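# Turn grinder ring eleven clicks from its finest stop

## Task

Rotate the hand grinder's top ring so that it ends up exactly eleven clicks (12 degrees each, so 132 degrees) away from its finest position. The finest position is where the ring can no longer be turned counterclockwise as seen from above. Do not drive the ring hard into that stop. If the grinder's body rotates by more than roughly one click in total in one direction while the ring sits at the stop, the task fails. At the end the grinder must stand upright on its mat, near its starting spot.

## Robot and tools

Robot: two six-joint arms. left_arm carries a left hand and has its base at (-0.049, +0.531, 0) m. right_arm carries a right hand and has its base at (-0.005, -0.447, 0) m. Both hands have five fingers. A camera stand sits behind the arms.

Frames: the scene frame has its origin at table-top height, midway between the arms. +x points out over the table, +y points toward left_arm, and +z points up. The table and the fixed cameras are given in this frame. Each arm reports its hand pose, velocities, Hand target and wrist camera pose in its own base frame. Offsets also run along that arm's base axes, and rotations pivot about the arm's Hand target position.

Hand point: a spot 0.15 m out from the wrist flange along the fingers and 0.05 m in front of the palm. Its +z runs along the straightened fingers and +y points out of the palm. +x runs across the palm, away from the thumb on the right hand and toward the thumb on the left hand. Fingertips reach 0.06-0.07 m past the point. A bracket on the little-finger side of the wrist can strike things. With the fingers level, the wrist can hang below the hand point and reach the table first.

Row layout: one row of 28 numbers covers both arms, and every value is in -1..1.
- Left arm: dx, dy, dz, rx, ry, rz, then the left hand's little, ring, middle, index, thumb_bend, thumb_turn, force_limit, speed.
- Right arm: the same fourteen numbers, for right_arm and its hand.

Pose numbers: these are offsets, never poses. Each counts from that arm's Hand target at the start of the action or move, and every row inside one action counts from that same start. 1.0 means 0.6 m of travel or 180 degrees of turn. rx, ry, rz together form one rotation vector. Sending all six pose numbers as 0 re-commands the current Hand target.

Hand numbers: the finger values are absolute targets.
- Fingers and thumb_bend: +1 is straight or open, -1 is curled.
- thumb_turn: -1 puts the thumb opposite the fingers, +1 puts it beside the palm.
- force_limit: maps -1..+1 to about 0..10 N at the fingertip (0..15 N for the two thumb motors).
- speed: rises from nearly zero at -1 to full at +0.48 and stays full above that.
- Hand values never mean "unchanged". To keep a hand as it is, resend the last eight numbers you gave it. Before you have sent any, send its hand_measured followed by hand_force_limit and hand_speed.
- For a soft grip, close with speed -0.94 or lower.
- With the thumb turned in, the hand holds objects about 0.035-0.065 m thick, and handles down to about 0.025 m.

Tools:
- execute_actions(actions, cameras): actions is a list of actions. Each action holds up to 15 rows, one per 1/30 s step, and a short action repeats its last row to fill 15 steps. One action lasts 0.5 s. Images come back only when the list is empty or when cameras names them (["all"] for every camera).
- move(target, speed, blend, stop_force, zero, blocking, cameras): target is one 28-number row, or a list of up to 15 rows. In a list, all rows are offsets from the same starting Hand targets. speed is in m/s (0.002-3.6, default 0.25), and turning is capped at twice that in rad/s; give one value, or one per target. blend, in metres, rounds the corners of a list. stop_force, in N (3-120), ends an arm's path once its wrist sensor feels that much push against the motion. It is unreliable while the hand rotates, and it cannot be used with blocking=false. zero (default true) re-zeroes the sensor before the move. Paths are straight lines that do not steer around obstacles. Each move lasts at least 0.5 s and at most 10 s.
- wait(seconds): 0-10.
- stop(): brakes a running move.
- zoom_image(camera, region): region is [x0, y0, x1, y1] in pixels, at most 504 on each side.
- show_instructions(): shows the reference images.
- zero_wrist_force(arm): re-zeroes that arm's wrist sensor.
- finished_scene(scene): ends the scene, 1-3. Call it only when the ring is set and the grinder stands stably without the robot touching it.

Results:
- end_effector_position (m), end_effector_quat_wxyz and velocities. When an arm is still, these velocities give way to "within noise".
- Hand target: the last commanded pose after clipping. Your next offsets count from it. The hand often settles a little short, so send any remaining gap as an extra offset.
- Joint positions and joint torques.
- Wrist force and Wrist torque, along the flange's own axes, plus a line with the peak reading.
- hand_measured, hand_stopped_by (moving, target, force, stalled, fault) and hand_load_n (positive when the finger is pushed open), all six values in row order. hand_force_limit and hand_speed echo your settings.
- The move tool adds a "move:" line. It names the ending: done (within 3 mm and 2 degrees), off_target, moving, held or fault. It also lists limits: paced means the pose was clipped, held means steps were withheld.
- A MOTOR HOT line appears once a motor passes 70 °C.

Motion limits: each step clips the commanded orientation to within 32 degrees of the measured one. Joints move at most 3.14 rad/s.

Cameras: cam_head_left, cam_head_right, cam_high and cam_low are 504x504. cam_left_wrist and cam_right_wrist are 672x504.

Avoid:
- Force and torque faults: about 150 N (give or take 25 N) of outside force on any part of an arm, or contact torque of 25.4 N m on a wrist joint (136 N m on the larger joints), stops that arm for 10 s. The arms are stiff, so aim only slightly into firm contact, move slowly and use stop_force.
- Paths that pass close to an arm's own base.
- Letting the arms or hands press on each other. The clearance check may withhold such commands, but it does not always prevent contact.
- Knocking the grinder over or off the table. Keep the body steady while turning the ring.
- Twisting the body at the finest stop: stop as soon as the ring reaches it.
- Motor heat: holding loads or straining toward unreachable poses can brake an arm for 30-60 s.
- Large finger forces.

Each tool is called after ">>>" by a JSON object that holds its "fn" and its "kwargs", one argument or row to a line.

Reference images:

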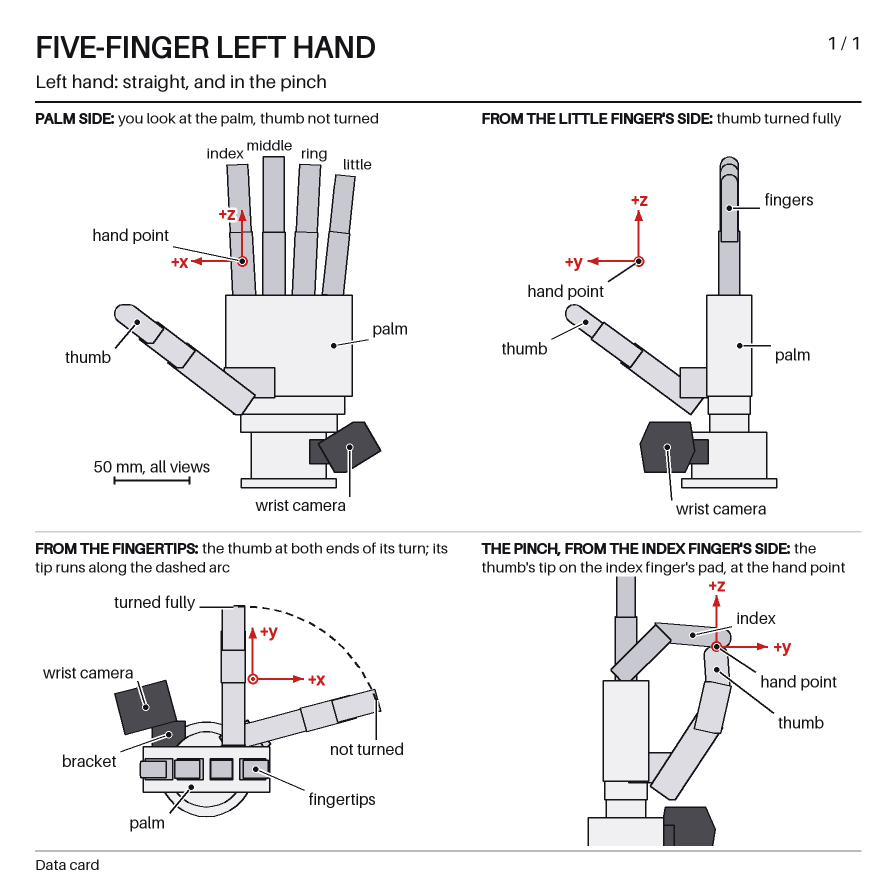

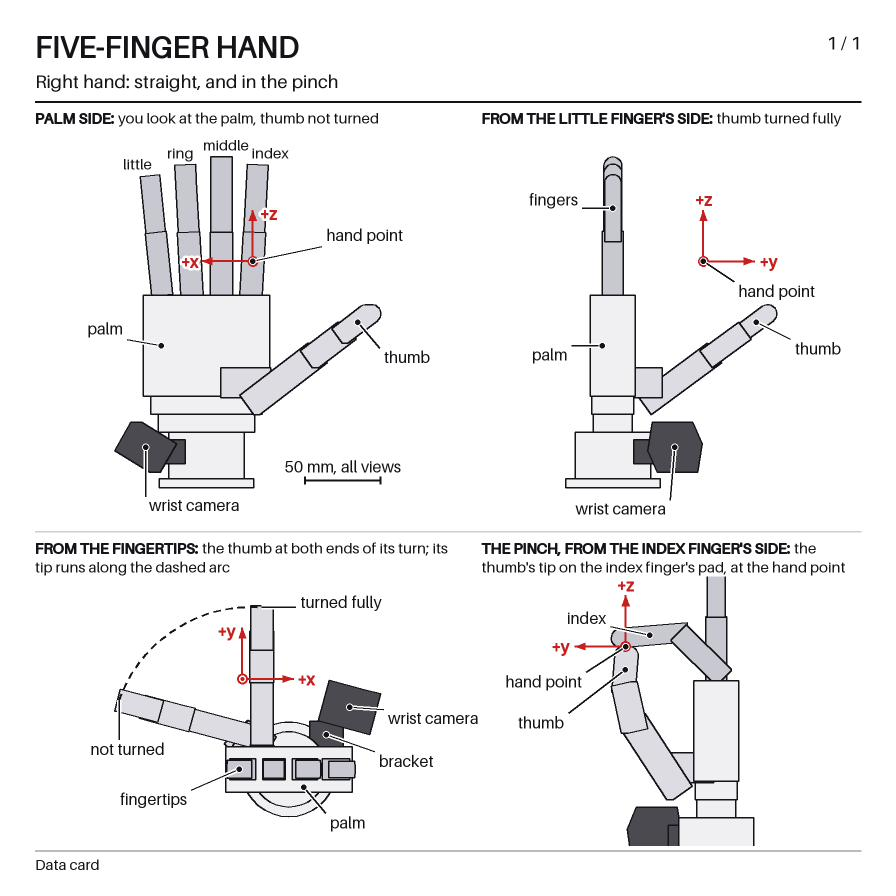

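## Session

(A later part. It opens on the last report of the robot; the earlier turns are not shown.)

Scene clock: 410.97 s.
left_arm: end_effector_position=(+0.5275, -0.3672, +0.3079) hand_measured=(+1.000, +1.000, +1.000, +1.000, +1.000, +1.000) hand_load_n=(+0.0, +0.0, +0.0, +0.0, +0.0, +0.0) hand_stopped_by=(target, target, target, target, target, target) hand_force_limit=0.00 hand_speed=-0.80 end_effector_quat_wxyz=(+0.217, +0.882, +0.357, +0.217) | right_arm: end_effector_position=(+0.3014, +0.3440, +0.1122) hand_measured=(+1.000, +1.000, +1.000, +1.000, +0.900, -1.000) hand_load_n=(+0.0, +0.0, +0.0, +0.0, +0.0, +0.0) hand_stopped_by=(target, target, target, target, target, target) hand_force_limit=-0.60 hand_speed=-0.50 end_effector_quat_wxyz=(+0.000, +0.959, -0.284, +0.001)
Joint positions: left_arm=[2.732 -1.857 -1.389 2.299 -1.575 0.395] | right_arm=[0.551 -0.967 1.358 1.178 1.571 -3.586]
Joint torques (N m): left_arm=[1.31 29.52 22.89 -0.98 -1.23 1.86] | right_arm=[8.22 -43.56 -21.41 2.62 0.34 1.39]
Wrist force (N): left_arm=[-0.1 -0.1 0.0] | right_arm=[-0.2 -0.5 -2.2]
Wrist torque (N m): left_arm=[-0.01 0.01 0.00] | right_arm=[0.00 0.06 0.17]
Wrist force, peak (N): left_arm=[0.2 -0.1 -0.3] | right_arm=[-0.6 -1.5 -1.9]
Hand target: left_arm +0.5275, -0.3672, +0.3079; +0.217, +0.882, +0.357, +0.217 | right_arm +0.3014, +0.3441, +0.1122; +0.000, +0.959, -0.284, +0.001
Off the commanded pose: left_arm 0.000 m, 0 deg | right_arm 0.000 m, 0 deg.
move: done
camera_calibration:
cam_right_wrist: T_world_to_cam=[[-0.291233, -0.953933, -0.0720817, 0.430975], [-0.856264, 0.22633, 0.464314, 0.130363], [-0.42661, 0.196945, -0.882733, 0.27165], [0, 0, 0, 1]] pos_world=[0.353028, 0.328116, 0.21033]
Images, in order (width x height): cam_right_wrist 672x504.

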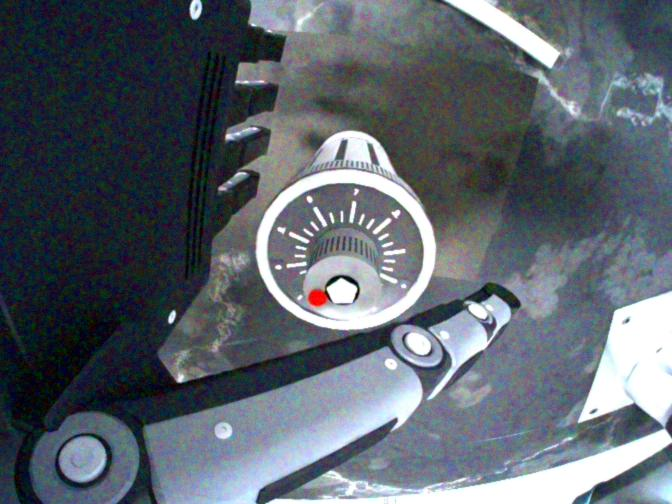

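>>> {"fn": "move", "kwargs": {
  "target": [
    [0,0,0,0,0,0,1,1,1,1,1,1,0,-0.8,-0.0150,-0.0233,-0.0028,0,0,0,1,1,1,1,0.9,-1,-0.6,-0.5]
  ],
  "speed": 0.05,
  "stop_force": 4
}}

>>> {"fn": "execute_actions", "kwargs": {
  "actions": [
    [[0,0,0,0,0,0,1,1,1,1,1,1,0,-0.8,0,0,0,0,0,0,1,1,1,1,0.4,-1,-0.6,-0.5]],
    [[0,0,0,0,0,0,1,1,1,1,1,1,0,-0.8,0,0,0,0,0,0,1,1,1,1,-0.1,-1,-0.6,-0.85]]
  ]
}}

>>> {"fn": "move", "kwargs": {
  "target": [
    [0,0,0,0,0,0,1,1,1,1,1,1,0,-0.8,0,0,-0.02,0,0,0,1,1,1,1,-0.1,-1,-0.6,-0.85]
  ],
  "speed": 0.01,
  "stop_force": 10,
  "cameras": ["cam_right_wrist"]
}}

>>> {"fn": "zoom_image", "kwargs": {
  "camera": "cam_right_wrist",
  "region": [180, 100, 430, 350]
}}

Scene clock: 422.40 s.
left_arm: end_effector_position=(+0.5275, -0.3672, +0.3079) hand_measured=(+1.000, +1.000, +1.000, +1.000, +1.000, +1.000) hand_load_n=(+0.0, +0.0, +0.0, +0.0, +0.0, +0.0) hand_stopped_by=(target, target, target, target, target, target) hand_force_limit=0.00 hand_speed=-0.80 end_effector_quat_wxyz=(+0.217, +0.882, +0.357, +0.217) | right_arm: end_effector_position=(+0.2923, +0.3301, +0.1105) hand_measured=(+1.000, +1.000, +1.000, +1.000, +0.900, -1.000) hand_load_n=(+0.0, +0.0, +0.0, +0.0, +0.0, +0.0) hand_stopped_by=(target, target, target, target, target, target) hand_force_limit=-0.60 hand_speed=-0.50 end_effector_quat_wxyz=(+0.000, +0.959, -0.284, +0.001)
Joint positions: left_arm=[2.732 -1.857 -1.389 2.299 -1.575 0.395] | right_arm=[0.537 -1.002 1.422 1.15 1.571 -3.6]
Joint torques (N m): left_arm=[-0.07 29.69 22.91 -0.86 -1.28 2.17] | right_arm=[9.31 -37.24 -26.17 4.2 -0.99 1.91]
Wrist force (N): left_arm=[0.0 0.1 -0.2] | right_arm=[-0.2 -0.8 -1.8]
Wrist torque (N m): left_arm=[0.04 -0.01 0.00] | right_arm=[-0.12 0.04 0.19]
Wrist force, peak (N): left_arm=[-0.5 0.0 0.0] | right_arm=[-0.2 -1.2 -2.0]
Hand target: left_arm +0.5275, -0.3672, +0.3079; +0.217, +0.882, +0.357, +0.217 | right_arm +0.2924, +0.3301, +0.1105; +0.000, +0.959, -0.284, +0.001
Off the commanded pose: left_arm 0.000 m, 0 deg | right_arm 0.000 m, 0 deg.
move: done

Scene clock: 424.93 s.
left_arm: end_effector_position=(+0.5275, -0.3672, +0.3079) hand_measured=(+1.000, +1.000, +1.000, +1.000, +1.000, +1.000) hand_load_n=(+0.0, +0.0, +0.0, +0.0, +0.0, +0.0) hand_stopped_by=(target, target, target, target, target, target) hand_force_limit=0.00 hand_speed=-0.80 end_effector_quat_wxyz=(+0.217, +0.882, +0.357, +0.217) | right_arm: end_effector_position=(+0.2924, +0.3301, +0.1105) hand_measured=(+1.000, +1.000, +1.000, +1.000, +0.200, -1.000) hand_load_n=(+0.0, +0.0, +0.0, +0.0, +3.0, +0.0) hand_stopped_by=(target, target, target, target, force, target) hand_force_limit=-0.60 hand_speed=-0.85 end_effector_quat_wxyz=(+0.000, +0.959, -0.284, +0.001)
Joint positions: left_arm=[2.732 -1.857 -1.389 2.299 -1.575 0.395] | right_arm=[0.537 -1.002 1.422 1.15 1.571 -3.6]
Joint torques (N m): left_arm=[1.15 29.1 24 -1.04 -1.25 2.04] | right_arm=[9.3 -36.87 -24.75 3.44 -1.06 1.74]
Wrist force (N): left_arm=[0.2 -0.1 0.0] | right_arm=[-0.1 1.4 -4.3]
Wrist torque (N m): left_arm=[-0.01 -0.03 0.01] | right_arm=[-0.05 0.05 0.22]
Wrist force, peak (N): left_arm=[0.0 -0.3 -0.1] | right_arm=[-0.1 1.4 -4.3]
Hand target: left_arm +0.5275, -0.3672, +0.3079; +0.217, +0.882, +0.357, +0.217 | right_arm +0.2924, +0.3301, +0.1105; +0.000, +0.959, -0.284, +0.001
Off the commanded pose: left_arm 0.000 m, 0 deg | right_arm 0.000 m, 0 deg.

Scene clock: 426.13 s.
left_arm: end_effector_position=(+0.5275, -0.3672, +0.3079) hand_measured=(+1.000, +1.000, +1.000, +1.000, +1.000, +1.000) hand_load_n=(+0.0, +0.0, +0.0, +0.0, -0.5, +0.0) hand_stopped_by=(target, target, target, target, target, target) hand_force_limit=0.00 hand_speed=-0.80 end_effector_quat_wxyz=(+0.217, +0.882, +0.357, +0.217) | right_arm: end_effector_position=(+0.2924, +0.3301, +0.1088) hand_measured=(+1.000, +1.000, +1.000, +1.000, +0.200, -1.000) hand_load_n=(+0.0, +0.0, +0.0, +0.0, +3.5, +0.5) hand_stopped_by=(target, target, target, target, force, target) hand_force_limit=-0.60 hand_speed=-0.85 end_effector_quat_wxyz=(+0.000, +0.959, -0.284, +0.001)
Joint positions: left_arm=[2.732 -1.857 -1.389 2.299 -1.575 0.395] | right_arm=[0.537 -1.001 1.424 1.146 1.571 -3.6]
Joint torques (N m): left_arm=[0.65 29.47 24.19 -0.91 -1.27 2.05] | right_arm=[8.23 -44.8 -23.59 2.28 -0.18 1.73]
Wrist force (N): left_arm=[0.1 0.1 0.1] | right_arm=[-0.5 -0.2 -14.1]
Wrist torque (N m): left_arm=[0.02 -0.02 0.01] | right_arm=[0.38 0.10 0.19]
Wrist force, peak (N): left_arm=[-0.4 -0.2 0.1] | right_arm=[-0.6 -1.0 -20.4]
Hand target: left_arm +0.5275, -0.3672, +0.3079; +0.217, +0.882, +0.357, +0.217 | right_arm +0.2924, +0.3301, +0.1088; +0.000, +0.959, -0.284, +0.001 (not the last commanded pose)
Off the commanded pose: left_arm 0.000 m, 0 deg | right_arm 0.010 m, 0 deg.
move: contact (right_arm)
camera_calibration:
cam_right_wrist: T_world_to_cam=[[-0.291328, -0.953889, -0.0722755, 0.414909], [-0.856281, 0.226339, 0.464278, 0.127392], [-0.426511, 0.197145, -0.882735, 0.26745], [0, 0, 0, 1]] pos_world=[0.344028, 0.314217, 0.20693]
Images, in order (width x height): cam_right_wrist 672x504.

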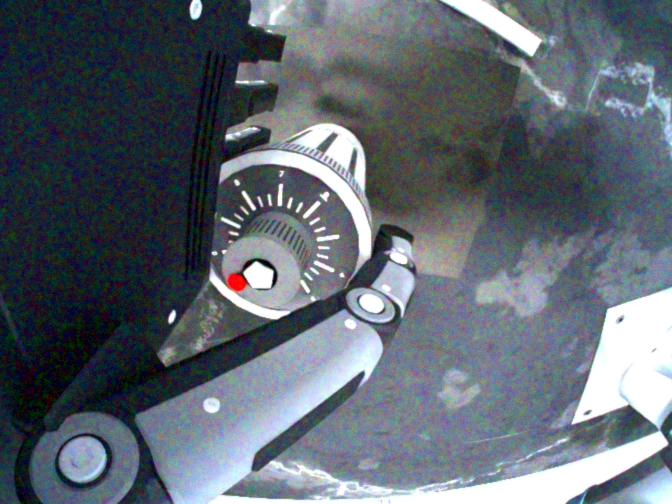

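Scaled by 2.016 from the camera's 672x504 image, which has a finer 960x720 frame.

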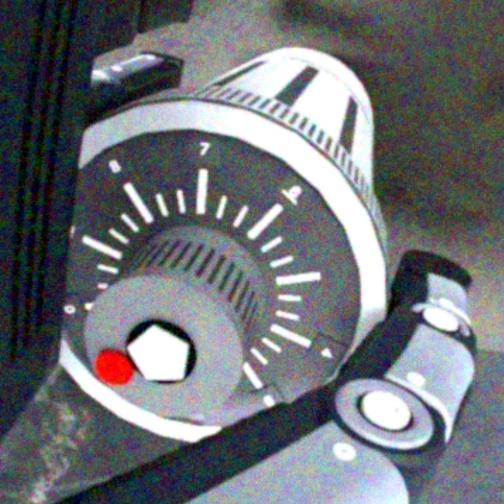

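>>> {"fn": "move", "kwargs": {
  "target": [
    [0,0,0,0,0,0,1,1,1,1,1,1,0,-0.8,0.0061,-0.0070,0,0,0,0.0667,1,1,1,1,-0.1,-1,-0.6,-0.85]
  ],
  "speed": 0.15,
  "cameras": ["cam_right_wrist"]
}}

>>> {"fn": "zoom_image", "kwargs": {
  "camera": "cam_right_wrist",
  "region": [180, 100, 430, 350]
}}

Scene clock: 432.30 s.
left_arm: end_effector_position=(+0.5275, -0.3672, +0.3079) hand_measured=(+1.000, +1.000, +1.000, +1.000, +1.000, +1.000) hand_load_n=(+0.0, +0.0, +0.0, +0.0, +0.0, +0.0) hand_stopped_by=(target, target, target, target, target, target) hand_force_limit=0.00 hand_speed=-0.80 end_effector_quat_wxyz=(+0.217, +0.882, +0.357, +0.217) | right_arm: end_effector_position=(+0.2960, +0.3260, +0.1088) hand_measured=(+1.000, +1.000, +1.000, +1.000, +0.200, -1.000) hand_load_n=(+0.0, +0.0, +0.0, +0.0, +3.5, +0.5) hand_stopped_by=(target, target, target, target, force, target) hand_force_limit=-0.60 hand_speed=-0.85 end_effector_quat_wxyz=(+0.000, +0.983, -0.182, +0.001)
Joint positions: left_arm=[2.732 -1.857 -1.389 2.299 -1.575 0.395] | right_arm=[0.554 -0.996 1.416 1.149 1.571 -3.792]
Joint torques (N m): left_arm=[0.57 30.23 24.52 -0.71 -1.14 1.98] | right_arm=[-9.28 -38.36 -12.25 1.39 -0.98 -0.77]
Wrist force (N): left_arm=[-0.1 0.1 -0.2] | right_arm=[-1.1 0.5 -12.5]
Wrist torque (N m): left_arm=[0.04 0.01 -0.01] | right_arm=[0.30 0.06 -0.03]
Wrist force, peak (N): left_arm=[-0.4 -0.2 0.1] | right_arm=[-0.4 -0.3 -15.0]
Hand target: left_arm +0.5275, -0.3672, +0.3079; +0.217, +0.882, +0.357, +0.217 | right_arm +0.2961, +0.3259, +0.1088; +0.000, +0.983, -0.182, +0.001
Off the commanded pose: left_arm 0.000 m, 0 deg | right_arm 0.000 m, 0 deg.
move: done
camera_calibration:
cam_right_wrist: T_world_to_cam=[[-0.0866727, -0.993616, -0.0722139, 0.364335], [-0.884621, 0.043422, 0.464284, 0.199533], [-0.458185, 0.104123, -0.882737, 0.30956], [0, 0, 0, 1]] pos_world=[0.349925, 0.321113, 0.20693]
Images, in order (width x height): cam_right_wrist 672x504.

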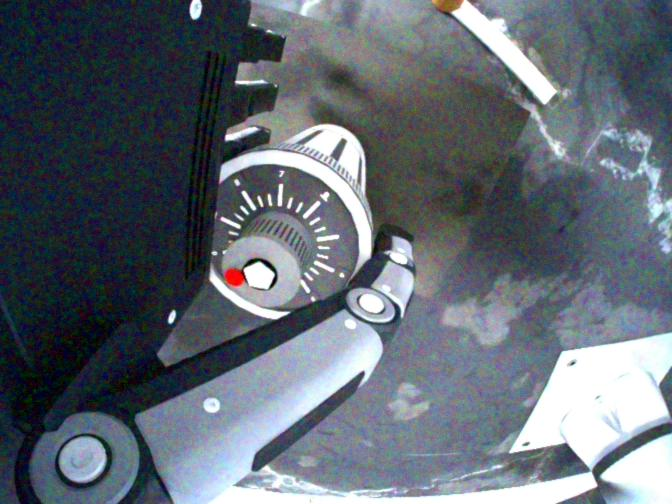

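Scaled by 2.016 from the camera's 672x504 image, which has a finer 960x720 frame.

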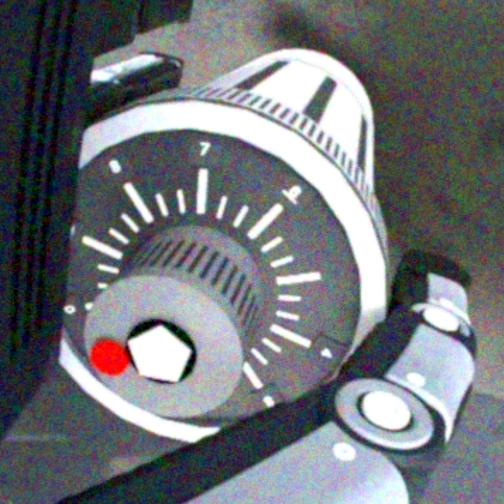

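>>> {"fn": "move", "kwargs": {
  "target": [
    [0,0,0,0,0,0,1,1,1,1,1,1,0,-0.8,0.0074,-0.0056,0,0,0,0.0667,1,1,1,1,-0.1,-1,-0.6,-0.85]
  ],
  "speed": 0.15,
  "cameras": ["cam_right_wrist"]
}}

>>> {"fn": "zoom_image", "kwargs": {
  "camera": "cam_right_wrist",
  "region": [180, 100, 430, 350]
}}

Scene clock: 438.47 s.
left_arm: end_effector_position=(+0.5275, -0.3672, +0.3079) hand_measured=(+1.000, +1.000, +1.000, +1.000, +1.000, +1.000) hand_load_n=(+0.0, +0.0, +0.0, +0.0, +0.0, +0.0) hand_stopped_by=(target, target, target, target, target, target) hand_force_limit=0.00 hand_speed=-0.80 end_effector_quat_wxyz=(+0.217, +0.882, +0.357, +0.217) | right_arm: end_effector_position=(+0.3004, +0.3226, +0.1088) hand_measured=(+1.000, +1.000, +1.000, +1.000, +0.200, -1.000) hand_load_n=(+0.0, +0.0, +0.0, +0.0, +3.5, +0.5) hand_stopped_by=(target, target, target, target, force, target) hand_force_limit=-0.60 hand_speed=-0.85 end_effector_quat_wxyz=(-0.001, +0.997, -0.078, +0.001)
Joint positions: left_arm=[2.732 -1.857 -1.389 2.299 -1.575 0.395] | right_arm=[0.571 -0.995 1.415 1.15 1.571 -3.985]
Joint torques (N m): left_arm=[0.13 29.12 23.58 -1.03 -1.31 1.87] | right_arm=[-8.71 -45.6 -2.7 -1.71 -0.88 -0.82]
Wrist force (N): left_arm=[0.0 0.1 -0.1] | right_arm=[-1.3 0.7 -13.6]
Wrist torque (N m): left_arm=[0.02 -0.01 0.00] | right_arm=[0.37 -0.01 -0.08]
Wrist force, peak (N): left_arm=[-0.3 0.2 -0.3] | right_arm=[-1.3 0.5 -13.8]
Hand target: left_arm +0.5275, -0.3672, +0.3079; +0.217, +0.882, +0.357, +0.217 | right_arm +0.3005, +0.3226, +0.1088; -0.001, +0.997, -0.078, +0.001
Off the commanded pose: left_arm 0.000 m, 0 deg | right_arm 0.000 m, 0 deg.
move: done
camera_calibration:
cam_right_wrist: T_world_to_cam=[[0.121925, -0.989902, -0.0723071, 0.297481], [-0.874283, -0.141599, 0.464305, 0.260135], [-0.469855, 0.00660647, -0.882719, 0.346885], [0, 0, 0, 1]] pos_world=[0.354147, 0.329021, 0.20693]
Images, in order (width x height): cam_right_wrist 672x504.

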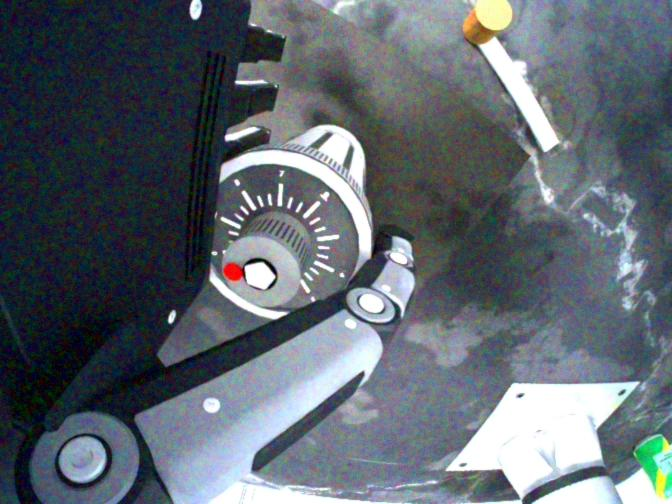

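Scaled by 2.016 from the camera's 672x504 image, which has a finer 960x720 frame.

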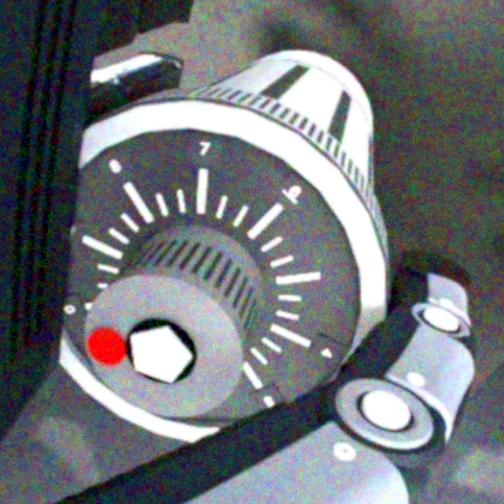

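>>> {"fn": "move", "kwargs": {
  "target": [
    [0,0,0,0,0,0,1,1,1,1,1,1,0,-0.8,0.0084,-0.0039,0,0,0,0.0667,1,1,1,1,-0.1,-1,-0.6,-0.85]
  ],
  "speed": 0.15,
  "cameras": ["cam_right_wrist"]
}}

>>> {"fn": "zoom_image", "kwargs": {
  "camera": "cam_right_wrist",
  "region": [180, 100, 430, 350]
}}

>>> {"fn": "move", "kwargs": {
  "target": [
    [0,0,0,0,0,0,1,1,1,1,1,1,0,-0.8,0.0090,-0.0021,0,0,0,0.0667,1,1,1,1,-0.1,-1,-0.6,-0.85]
  ],
  "speed": 0.15,
  "cameras": ["cam_right_wrist"]
}}

>>> {"fn": "zoom_image", "kwargs": {
  "camera": "cam_right_wrist",
  "region": [180, 100, 430, 350]
}}

Scene clock: 446.53 s.
left_arm: end_effector_position=(+0.5275, -0.3672, +0.3079) hand_measured=(+1.000, +1.000, +1.000, +1.000, +1.000, +1.000) hand_load_n=(+0.0, +0.0, +0.0, +0.0, +0.0, +0.0) hand_stopped_by=(target, target, target, target, target, target) hand_force_limit=0.00 hand_speed=-0.80 end_effector_quat_wxyz=(+0.217, +0.882, +0.357, +0.217) | right_arm: end_effector_position=(+0.3055, +0.3202, +0.1088) hand_measured=(+1.000, +1.000, +1.000, +1.000, +0.200, -1.000) hand_load_n=(+0.0, +0.0, +0.0, +0.0, +3.5, +0.5) hand_stopped_by=(target, target, target, target, force, target) hand_force_limit=-0.60 hand_speed=-0.85 end_effector_quat_wxyz=(-0.001, +1.000, +0.027, +0.001)
Joint positions: left_arm=[2.732 -1.857 -1.389 2.299 -1.575 0.395] | right_arm=[0.587 -0.998 1.419 1.148 1.57 -4.178]
Joint torques (N m): left_arm=[0.56 31.77 24.3 -0.81 -1.57 2] | right_arm=[-9.37 -37.38 -15.06 -0.86 -0.9 -0.84]
Wrist force (N): left_arm=[-0.1 -0.1 0.0] | right_arm=[-1.7 0.2 -13.6]
Wrist torque (N m): left_arm=[-0.01 0.00 0.00] | right_arm=[0.43 0.02 -0.09]
Wrist force, peak (N): left_arm=[-0.4 -0.2 0.3] | right_arm=[-1.9 0.0 -14.2]
Hand target: left_arm +0.5275, -0.3672, +0.3079; +0.217, +0.882, +0.357, +0.217 | right_arm +0.3055, +0.3202, +0.1088; -0.001, +1.000, +0.027, +0.001
Off the commanded pose: left_arm 0.000 m, 0 deg | right_arm 0.000 m, 0 deg.
move: done
camera_calibration:
cam_right_wrist: T_world_to_cam=[[0.325166, -0.942894, -0.0722376, 0.217476], [-0.825706, -0.320326, 0.464328, 0.306551], [-0.460951, -0.0913364, -0.882713, 0.377881], [0, 0, 0, 1]] pos_world=[0.35659, 0.337767, 0.20693]
Images, in order (width x height): cam_right_wrist 672x504.

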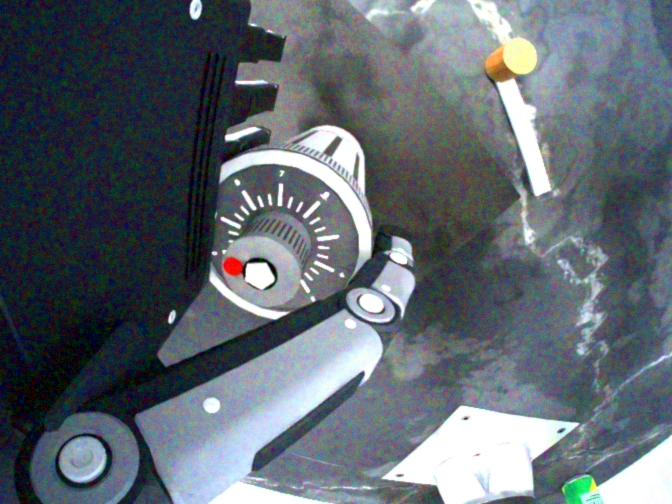

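Scaled by 2.016 from the camera's 672x504 image, which has a finer 960x720 frame.

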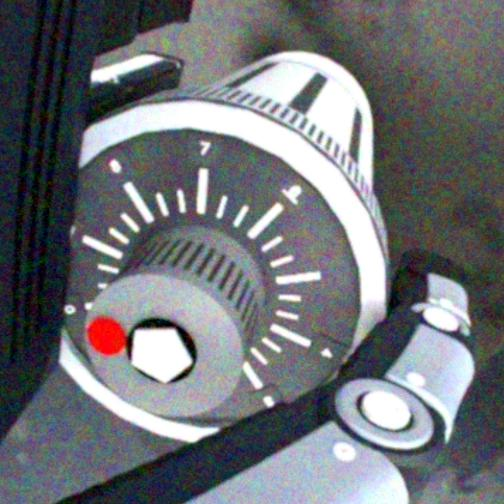

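Scene clock: 447.67 s.
left_arm: end_effector_position=(+0.5275, -0.3672, +0.3079) hand_measured=(+1.000, +1.000, +1.000, +1.000, +1.000, +1.000) hand_load_n=(+0.0, +0.0, +0.0, +0.5, +0.0, +0.0) hand_stopped_by=(target, target, target, target, target, target) hand_force_limit=0.00 hand_speed=-0.80 end_effector_quat_wxyz=(+0.217, +0.882, +0.357, +0.217) | right_arm: end_effector_position=(+0.3109, +0.3190, +0.1088) hand_measured=(+1.000, +1.000, +1.000, +1.000, +0.200, -1.000) hand_load_n=(+0.0, +0.0, +0.0, +0.0, +3.5, +1.0) hand_stopped_by=(target, target, target, target, force, target) hand_force_limit=-0.60 hand_speed=-0.85 end_effector_quat_wxyz=(-0.001, +0.991, +0.131, +0.000)
Joint positions: left_arm=[2.732 -1.857 -1.389 2.299 -1.575 0.395] | right_arm=[0.602 -1.004 1.43 1.144 1.57 -4.373]
Joint torques (N m): left_arm=[0.74 30.51 23.71 -0.88 -1.65 2.01] | right_arm=[-10.02 -34.99 -17.35 -0.32 -0.83 -0.81]
Wrist force (N): left_arm=[0.0 0.0 0.1] | right_arm=[-2.1 -0.2 -14.3]
Wrist torque (N m): left_arm=[0.00 0.01 -0.01] | right_arm=[0.49 0.02 -0.07]
Wrist force, peak (N): left_arm=[-0.3 0.1 -0.1] | right_arm=[-2.0 0.1 -14.9]
Hand target: left_arm +0.5275, -0.3672, +0.3079; +0.217, +0.882, +0.357, +0.217 | right_arm +0.3109, +0.3190, +0.1088; -0.001, +0.991, +0.131, +0.000
Off the commanded pose: left_arm 0.000 m, 0 deg | right_arm 0.000 m, 0 deg.
move: done
camera_calibration:
cam_right_wrist: T_world_to_cam=[[0.51418, -0.854635, -0.0722379, 0.127543], [-0.741013, -0.485069, 0.464336, 0.336799], [-0.431878, -0.185223, -0.882708, 0.401157], [0, 0, 0, 1]] pos_world=[0.357243, 0.346677, 0.20693]
Images, in order (width x height): cam_right_wrist 672x504.

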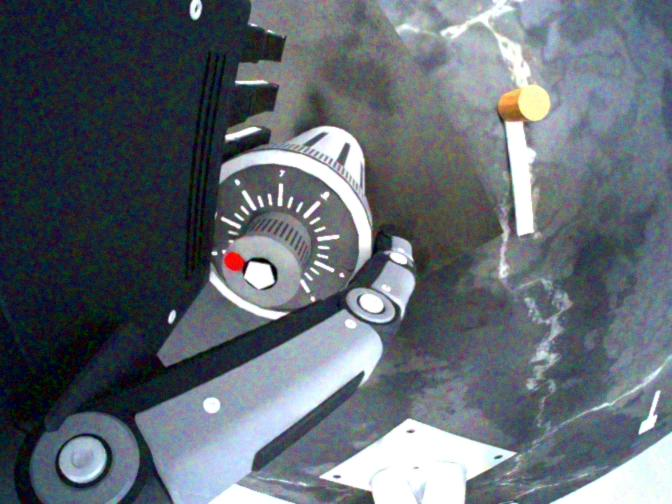

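Scaled by 2.016 from the camera's 672x504 image, which has a finer 960x720 frame.

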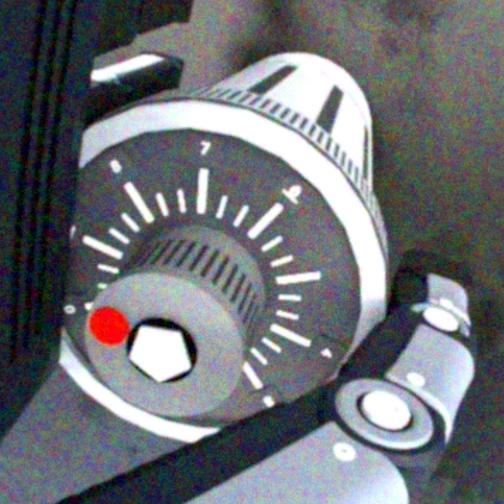

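>>> {"fn": "move", "kwargs": {
  "target": [
    [0,0,0,0,0,0,1,1,1,1,1,1,0,-0.8,0.0092,-0.0002,0,0,0,0.0667,1,1,1,1,-0.1,-1,-0.6,-0.85]
  ],
  "speed": 0.15,
  "cameras": ["cam_right_wrist"]
}}

>>> {"fn": "zoom_image", "kwargs": {
  "camera": "cam_right_wrist",
  "region": [180, 100, 430, 350]
}}

>>> {"fn": "move", "kwargs": {
  "target": [
    [0,0,0,0,0,0,1,1,1,1,1,1,0,-0.8,0.0091,0.0018,0,0,0,0.0667,1,1,1,1,-0.1,-1,-0.6,-0.85]
  ],
  "speed": 0.15,
  "cameras": ["cam_right_wrist"]
}}

>>> {"fn": "zoom_image", "kwargs": {
  "camera": "cam_right_wrist",
  "region": [180, 100, 430, 350]
}}

Scene clock: 456.73 s.
left_arm: end_effector_position=(+0.5275, -0.3672, +0.3079) hand_measured=(+1.000, +1.000, +1.000, +1.000, +1.000, +1.000) hand_load_n=(+0.0, +0.0, +0.0, +0.0, +0.0, +0.0) hand_stopped_by=(target, target, target, target, target, target) hand_force_limit=0.00 hand_speed=-0.80 end_effector_quat_wxyz=(+0.217, +0.882, +0.357, +0.217) | right_arm: end_effector_position=(+0.3164, +0.3189, +0.1088) hand_measured=(+1.000, +1.000, +1.000, +1.000, +0.200, -1.000) hand_load_n=(+0.0, +0.0, +0.0, +0.0, +3.5, +1.0) hand_stopped_by=(target, target, target, target, force, target) hand_force_limit=-0.60 hand_speed=-0.85 end_effector_quat_wxyz=(-0.001, +0.972, +0.234, +0.000)
Joint positions: left_arm=[2.732 -1.857 -1.389 2.299 -1.575 0.395] | right_arm=[0.614 -1.014 1.446 1.138 1.57 -4.571]
Joint torques (N m): left_arm=[1.14 29.74 23.27 -0.94 -1.68 2.03] | right_arm=[-9.36 -32.91 -20.15 0.05 -0.68 -0.93]
Wrist force (N): left_arm=[0.1 -0.1 0.0] | right_arm=[-2.4 -1.4 -14.8]
Wrist torque (N m): left_arm=[-0.02 -0.01 0.00] | right_arm=[0.50 -0.04 -0.09]
Wrist force, peak (N): left_arm=[-0.2 -0.4 -0.2] | right_arm=[-2.6 -1.5 -15.2]
Hand target: left_arm +0.5275, -0.3672, +0.3079; +0.217, +0.882, +0.357, +0.217 | right_arm +0.3165, +0.3188, +0.1088; -0.001, +0.972, +0.234, +0.000
Off the commanded pose: left_arm 0.000 m, 0 deg | right_arm 0.000 m, 0 deg.
move: done
camera_calibration:
cam_right_wrist: T_world_to_cam=[[0.680688, -0.729004, -0.0722228, 0.0319116], [-0.623954, -0.628596, 0.464273, 0.349622], [-0.383856, -0.270961, -0.882743, 0.415688], [0, 0, 0, 1]] pos_world=[0.355991, 0.35567, 0.20693]
Images, in order (width x height): cam_right_wrist 672x504.

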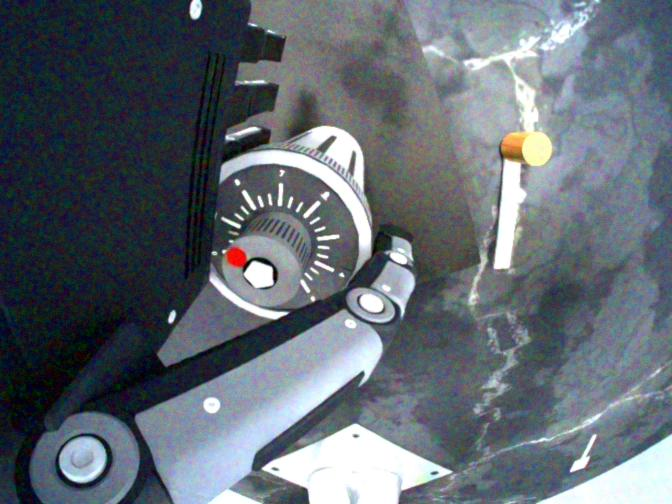

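Scaled by 2.016 from the camera's 672x504 image, which has a finer 960x720 frame.

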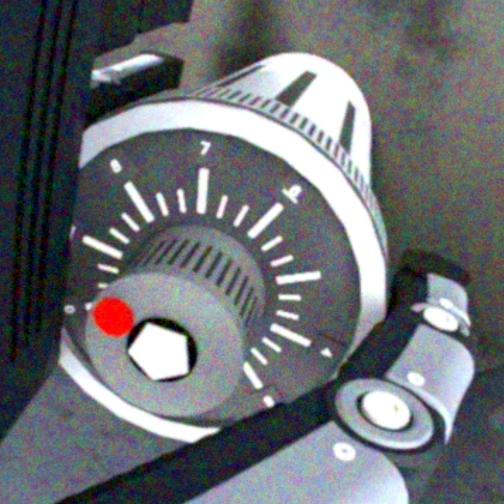

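Scene clock: 457.87 s.
left_arm: end_effector_position=(+0.5275, -0.3672, +0.3079) hand_measured=(+1.000, +1.000, +1.000, +1.000, +1.000, +1.000) hand_load_n=(-0.5, +0.0, +0.0, +0.0, +0.0, +0.0) hand_stopped_by=(target, target, target, target, target, target) hand_force_limit=0.00 hand_speed=-0.80 end_effector_quat_wxyz=(+0.217, +0.882, +0.357, +0.217) | right_arm: end_effector_position=(+0.3218, +0.3199, +0.1088) hand_measured=(+1.000, +1.000, +1.000, +1.000, +0.200, -1.000) hand_load_n=(+0.0, +0.0, +0.0, +0.5, +3.0, +1.0) hand_stopped_by=(target, target, target, target, force, target) hand_force_limit=-0.60 hand_speed=-0.85 end_effector_quat_wxyz=(-0.001, +0.942, +0.334, +0.000)
Joint positions: left_arm=[2.732 -1.857 -1.389 2.299 -1.575 0.395] | right_arm=[0.624 -1.027 1.467 1.13 1.57 -4.771]
Joint torques (N m): left_arm=[0.95 29.05 23.41 -0.91 -1.7 1.74] | right_arm=[-7.62 -30.91 -23.37 0.29 -0.96 -0.85]
Wrist force (N): left_arm=[0.2 -0.1 -0.1] | right_arm=[-3.4 -2.6 -14.9]
Wrist torque (N m): left_arm=[0.00 -0.03 0.01] | right_arm=[0.56 0.00 -0.17]
Wrist force, peak (N): left_arm=[0.0 -0.4 -0.2] | right_arm=[-3.4 -2.7 -15.8]
Hand target: left_arm +0.5275, -0.3672, +0.3079; +0.217, +0.882, +0.357, +0.217 | right_arm +0.3219, +0.3199, +0.1088; -0.001, +0.942, +0.334, +0.000
Off the commanded pose: left_arm 0.000 m, 0 deg | right_arm 0.000 m, 0 deg.
move: done
camera_calibration:
cam_right_wrist: T_world_to_cam=[[0.817462, -0.57144, -0.0721913, -0.0654556], [-0.479535, -0.744643, 0.464276, 0.344335], [-0.319063, -0.34491, -0.882743, 0.420872], [0, 0, 0, 1]] pos_world=[0.352913, 0.364165, 0.20693]
Images, in order (width x height): cam_right_wrist 672x504.

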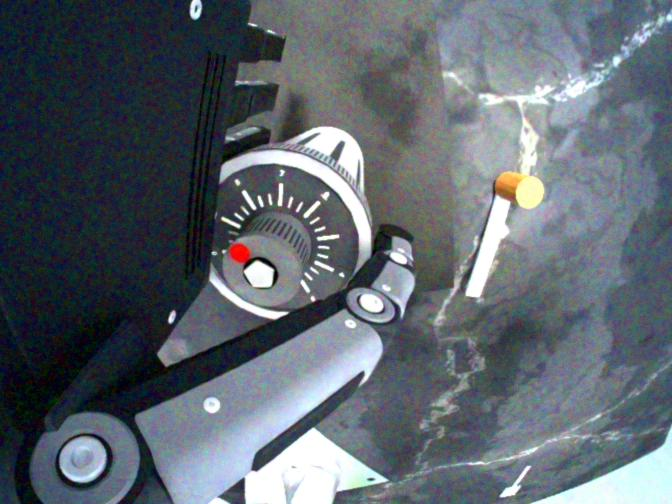

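Scaled by 2.016 from the camera's 672x504 image, which has a finer 960x720 frame.

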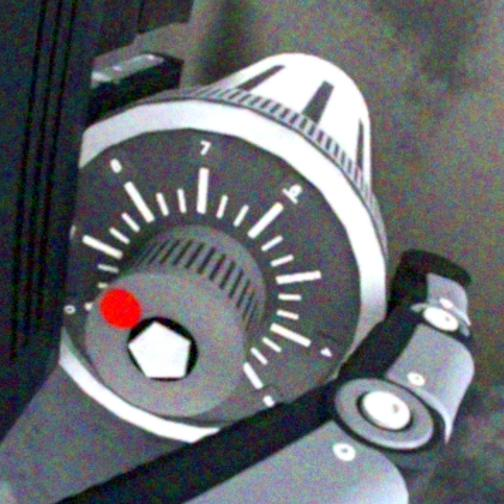

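>>> {"fn": "move", "kwargs": {
  "target": [
    [0,0,0,0,0,0,1,1,1,1,1,1,0,-0.8,0.0085,0.0036,0,0,0,0.0667,1,1,1,1,-0.1,-1,-0.6,-0.85]
  ],
  "speed": 0.15,
  "cameras": ["cam_right_wrist"]
}}

>>> {"fn": "zoom_image", "kwargs": {
  "camera": "cam_right_wrist",
  "region": [180, 100, 430, 350]
}}

>>> {"fn": "move", "kwargs": {
  "target": [
    [0,0,0,0,0,0,1,1,1,1,1,1,0,-0.8,0.0076,0.0053,0,0,0,0.0667,1,1,1,1,-0.1,-1,-0.6,-0.85]
  ],
  "speed": 0.15,
  "cameras": ["cam_right_wrist"]
}}

>>> {"fn": "zoom_image", "kwargs": {
  "camera": "cam_right_wrist",
  "region": [180, 100, 430, 350]
}}

Scene clock: 465.80 s.
left_arm: end_effector_position=(+0.5275, -0.3672, +0.3079) hand_measured=(+1.000, +1.000, +1.000, +1.000, +1.000, +1.000) hand_load_n=(+0.0, +0.0, +0.0, +0.0, +0.0, +0.0) hand_stopped_by=(target, target, target, target, target, target) hand_force_limit=0.00 hand_speed=-0.80 end_effector_quat_wxyz=(+0.217, +0.882, +0.357, +0.217) | right_arm: end_effector_position=(+0.3269, +0.3221, +0.1088) hand_measured=(+1.000, +1.000, +1.000, +1.000, +0.200, -1.000) hand_load_n=(+0.0, +0.0, +0.0, +0.0, +3.0, +1.0) hand_stopped_by=(target, target, target, target, force, target) hand_force_limit=-0.60 hand_speed=-0.85 end_effector_quat_wxyz=(-0.001, +0.902, +0.431, +0.000)
Joint positions: left_arm=[2.732 -1.857 -1.389 2.299 -1.575 0.395] | right_arm=[0.63 -1.042 1.491 1.121 1.569 -4.974]
Joint torques (N m): left_arm=[1.12 30.43 23.15 -0.82 -1.83 1.86] | right_arm=[-7.17 -28.88 -24.45 0.23 -0.74 -1.02]
Wrist force (N): left_arm=[0.0 0.0 0.1] | right_arm=[-3.6 -3.5 -16.0]
Wrist torque (N m): left_arm=[-0.01 0.00 0.00] | right_arm=[0.66 -0.09 -0.22]
Wrist force, peak (N): left_arm=[-0.4 0.2 -0.1] | right_arm=[-3.7 -3.9 -16.4]
Hand target: left_arm +0.5275, -0.3672, +0.3079; +0.217, +0.882, +0.357, +0.217 | right_arm +0.3270, +0.3221, +0.1088; -0.001, +0.902, +0.431, +0.000
Off the commanded pose: left_arm 0.000 m, 0 deg | right_arm 0.000 m, 0 deg.
move: done
camera_calibration:
cam_right_wrist: T_world_to_cam=[[0.918444, -0.388911, -0.0721761, -0.160267], [-0.314169, -0.828098, 0.464275, 0.321184], [-0.24033, -0.403735, -0.882745, 0.416445], [0, 0, 0, 1]] pos_world=[0.348187, 0.371776, 0.20693]
Images, in order (width x height): cam_right_wrist 672x504.

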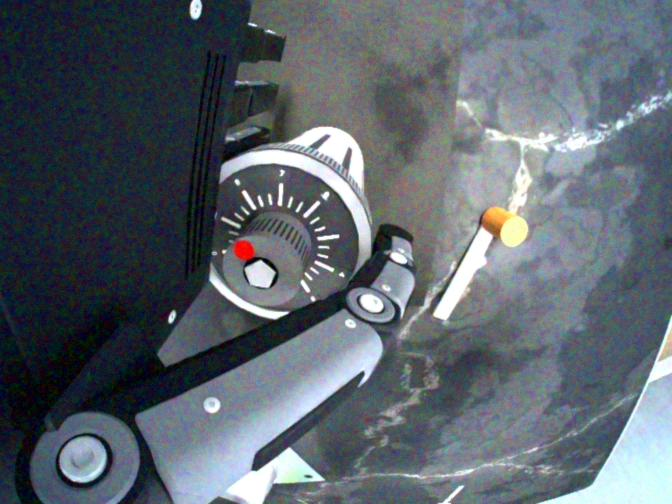

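Scaled by 2.016 from the camera's 672x504 image, which has a finer 960x720 frame.

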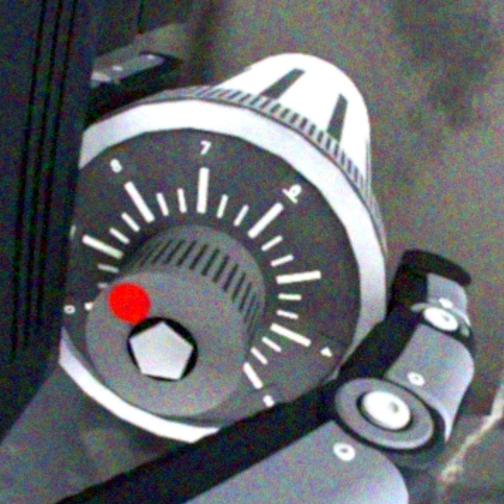

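Scene clock: 466.97 s.
left_arm: end_effector_position=(+0.5275, -0.3672, +0.3079) hand_measured=(+1.000, +1.000, +1.000, +1.000, +1.000, +1.000) hand_load_n=(+0.0, +0.0, +0.0, +0.0, +0.0, +0.0) hand_stopped_by=(target, target, target, target, target, target) hand_force_limit=0.00 hand_speed=-0.80 end_effector_quat_wxyz=(+0.217, +0.882, +0.357, +0.217) | right_arm: end_effector_position=(+0.3315, +0.3253, +0.1088) hand_measured=(+1.000, +1.000, +1.000, +1.000, +0.200, -1.000) hand_load_n=(+0.0, +0.0, +0.0, +0.0, +3.0, +1.0) hand_stopped_by=(target, target, target, target, force, target) hand_force_limit=-0.60 hand_speed=-0.85 end_effector_quat_wxyz=(-0.001, +0.852, +0.523, +0.000)
Joint positions: left_arm=[2.732 -1.857 -1.389 2.299 -1.575 0.395] | right_arm=[0.633 -1.059 1.518 1.111 1.569 -5.18]
Joint torques (N m): left_arm=[0.93 30.67 22.38 -0.93 -1.58 2.17] | right_arm=[-10.4 -27.54 -24.74 0.4 -1.32 -1.27]
Wrist force (N): left_arm=[-0.1 -0.1 -0.2] | right_arm=[-3.7 -4.2 -17.5]
Wrist torque (N m): left_arm=[-0.01 0.02 0.00] | right_arm=[0.68 -0.07 -0.26]
Wrist force, peak (N): left_arm=[0.2 -0.1 -0.4] | right_arm=[-3.8 -4.7 -17.7]
Hand target: left_arm +0.5275, -0.3672, +0.3079; +0.217, +0.882, +0.357, +0.217 | right_arm +0.3316, +0.3253, +0.1088; -0.001, +0.852, +0.523, +0.000
Off the commanded pose: left_arm 0.000 m, 0 deg | right_arm 0.000 m, 0 deg.
move: done
camera_calibration:
cam_right_wrist: T_world_to_cam=[[0.979265, -0.189273, -0.072218, -0.248251], [-0.134953, -0.87536, 0.464254, 0.281228], [-0.151087, -0.444882, -0.882753, 0.402626], [0, 0, 0, 1]] pos_world=[0.341888, 0.37831, 0.20693]
Images, in order (width x height): cam_right_wrist 672x504.

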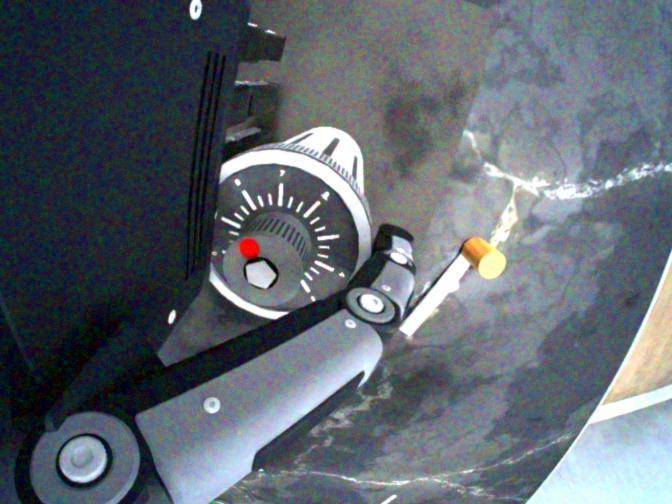

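Scaled by 2.016 from the camera's 672x504 image, which has a finer 960x720 frame.

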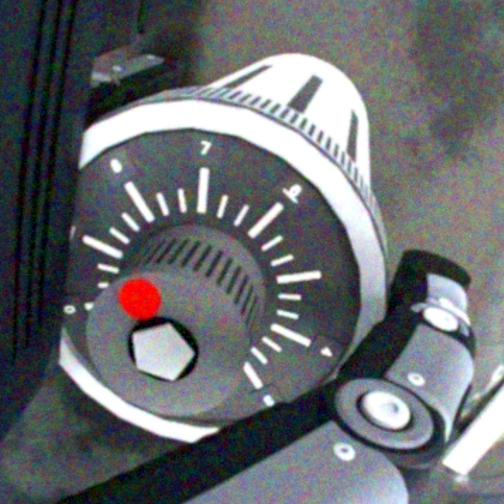

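>>> {"fn": "move", "kwargs": {
  "target": [
    [0,0,0,0,0,0,1,1,1,1,1,1,0,-0.8,0.0058,0.0072,0.0006,0,0,0.0667,1,1,1,1,-0.1,-1,-0.6,-0.85]
  ],
  "speed": 0.15,
  "cameras": ["cam_right_wrist"]
}}

>>> {"fn": "zoom_image", "kwargs": {
  "camera": "cam_right_wrist",
  "region": [180, 100, 430, 350]
}}

>>> {"fn": "move", "kwargs": {
  "target": [
    [0,0,0,0,0,0,1,1,1,1,1,1,0,-0.8,0.0044,0.0080,0,0,0,0.0667,1,1,1,1,-0.1,-1,-0.6,-0.85]
  ],
  "speed": 0.15,
  "cameras": ["cam_right_wrist"]
}}

>>> {"fn": "zoom_image", "kwargs": {
  "camera": "cam_right_wrist",
  "region": [180, 100, 430, 350]
}}

Scene clock: 474.97 s.
left_arm: end_effector_position=(+0.5275, -0.3672, +0.3079) hand_measured=(+1.000, +1.000, +1.000, +1.000, +1.000, +1.000) hand_load_n=(+0.0, +0.0, +0.0, +0.0, +0.0, +0.0) hand_stopped_by=(target, target, target, target, target, target) hand_force_limit=0.00 hand_speed=-0.80 end_effector_quat_wxyz=(+0.217, +0.882, +0.357, +0.217) | right_arm: end_effector_position=(+0.3350, +0.3296, +0.1092) hand_measured=(+1.000, +1.000, +1.000, +1.000, +0.200, -1.000) hand_load_n=(+0.0, +0.0, +0.0, +0.0, +2.5, +1.0) hand_stopped_by=(target, target, target, target, force, target) hand_force_limit=-0.60 hand_speed=-0.85 end_effector_quat_wxyz=(-0.001, +0.793, +0.609, +0.000)
Joint positions: left_arm=[2.732 -1.857 -1.389 2.299 -1.575 0.395] | right_arm=[0.633 -1.078 1.547 1.101 1.569 -5.39]
Joint torques (N m): left_arm=[1.46 29.82 23.29 -0.75 -1.76 1.91] | right_arm=[-9.77 -28.59 -24.16 1.36 -1.46 -1.24]
Wrist force (N): left_arm=[-0.1 -0.1 0.0] | right_arm=[-3.4 -3.5 -11.1]
Wrist torque (N m): left_arm=[-0.01 0.01 0.00] | right_arm=[0.52 -0.09 -0.28]
Wrist force, peak (N): left_arm=[-0.4 0.0 0.0] | right_arm=[-3.5 -4.5 -17.8]
Hand target: left_arm +0.5275, -0.3672, +0.3079; +0.217, +0.882, +0.357, +0.217 | right_arm +0.3351, +0.3296, +0.1092; -0.001, +0.793, +0.609, +0.000
Off the commanded pose: left_arm 0.000 m, 0 deg | right_arm 0.000 m, 0 deg.
move: done
camera_calibration:
cam_right_wrist: T_world_to_cam=[[0.997223, 0.0183977, -0.0721606, -0.325356], [0.0499087, -0.884293, 0.464258, 0.226256], [-0.0552698, -0.46657, -0.882756, 0.380455], [0, 0, 0, 1]] pos_world=[0.334189, 0.383571, 0.20733]
Images, in order (width x height): cam_right_wrist 672x504.

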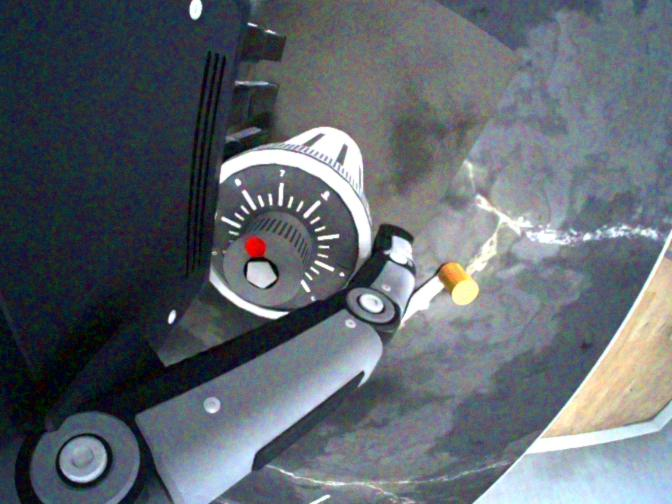

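Scaled by 2.016 from the camera's 672x504 image, which has a finer 960x720 frame.

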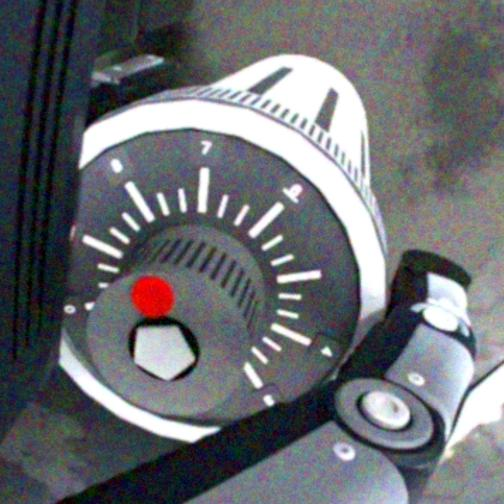

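Scene clock: 476.13 s.
left_arm: end_effector_position=(+0.5275, -0.3672, +0.3079) hand_measured=(+1.000, +1.000, +1.000, +1.000, +1.000, +1.000) hand_load_n=(+0.0, +0.0, +0.0, +0.0, +0.0, +0.0) hand_stopped_by=(target, target, target, target, target, target) hand_force_limit=0.00 hand_speed=-0.80 end_effector_quat_wxyz=(+0.217, +0.882, +0.357, +0.217) | right_arm: end_effector_position=(+0.3377, +0.3343, +0.1092) hand_measured=(+1.000, +1.000, +1.000, +1.000, +0.200, -1.000) hand_load_n=(+0.0, +0.0, +0.0, +0.0, +3.0, +0.0) hand_stopped_by=(target, target, target, target, force, target) hand_force_limit=-0.60 hand_speed=-0.85 end_effector_quat_wxyz=(-0.001, +0.725, +0.689, +0.000)
Joint positions: left_arm=[2.732 -1.857 -1.389 2.299 -1.575 0.395] | right_arm=[0.628 -1.096 1.576 1.091 1.569 -5.604]
Joint torques (N m): left_arm=[1.67 29.36 24.52 -1.05 -1.66 1.86] | right_arm=[1.11 -29.44 -24.5 2.75 -1.8 -1.34]
Wrist force (N): left_arm=[0.0 -0.1 0.0] | right_arm=[-1.8 -1.1 -9.4]
Wrist torque (N m): left_arm=[0.00 -0.01 0.00] | right_arm=[0.34 -0.03 -0.23]
Wrist force, peak (N): left_arm=[-0.1 -0.3 -0.3] | right_arm=[-3.2 -3.4 -12.4]
Hand target: left_arm +0.5275, -0.3672, +0.3079; +0.217, +0.882, +0.357, +0.217 | right_arm +0.3377, +0.3344, +0.1092; -0.001, +0.725, +0.689, +0.000
Off the commanded pose: left_arm 0.000 m, 0 deg | right_arm 0.000 m, 0 deg.
move: done
camera_calibration:
cam_right_wrist: T_world_to_cam=[[0.971603, 0.225345, -0.0721629, -0.388675], [0.232685, -0.854565, 0.464302, 0.158723], [0.0429602, -0.467908, -0.882732, 0.350133], [0, 0, 0, 1]] pos_world=[0.325664, 0.387055, 0.20733]
Images, in order (width x height): cam_right_wrist 672x504.

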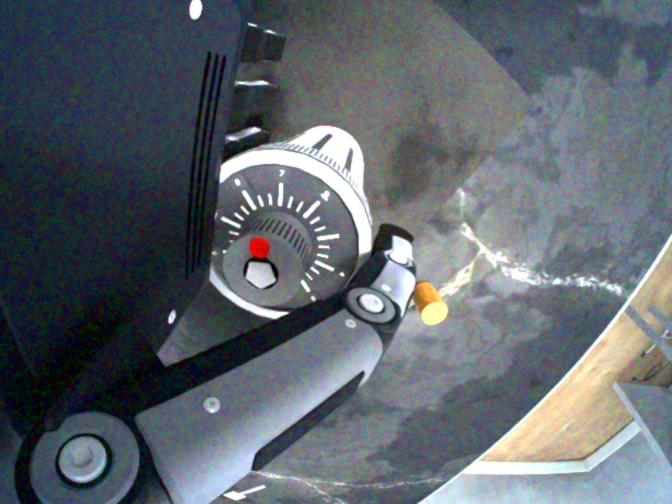

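Scaled by 2.016 from the camera's 672x504 image, which has a finer 960x720 frame.

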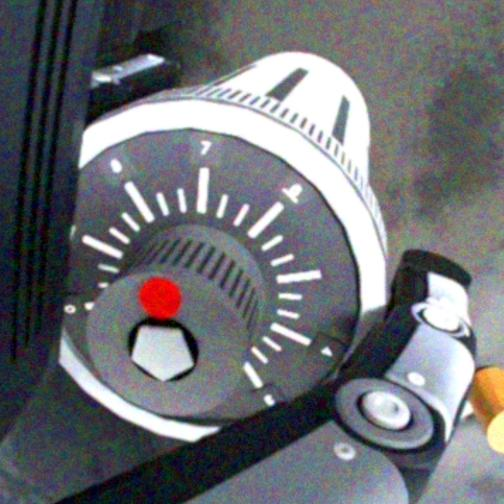

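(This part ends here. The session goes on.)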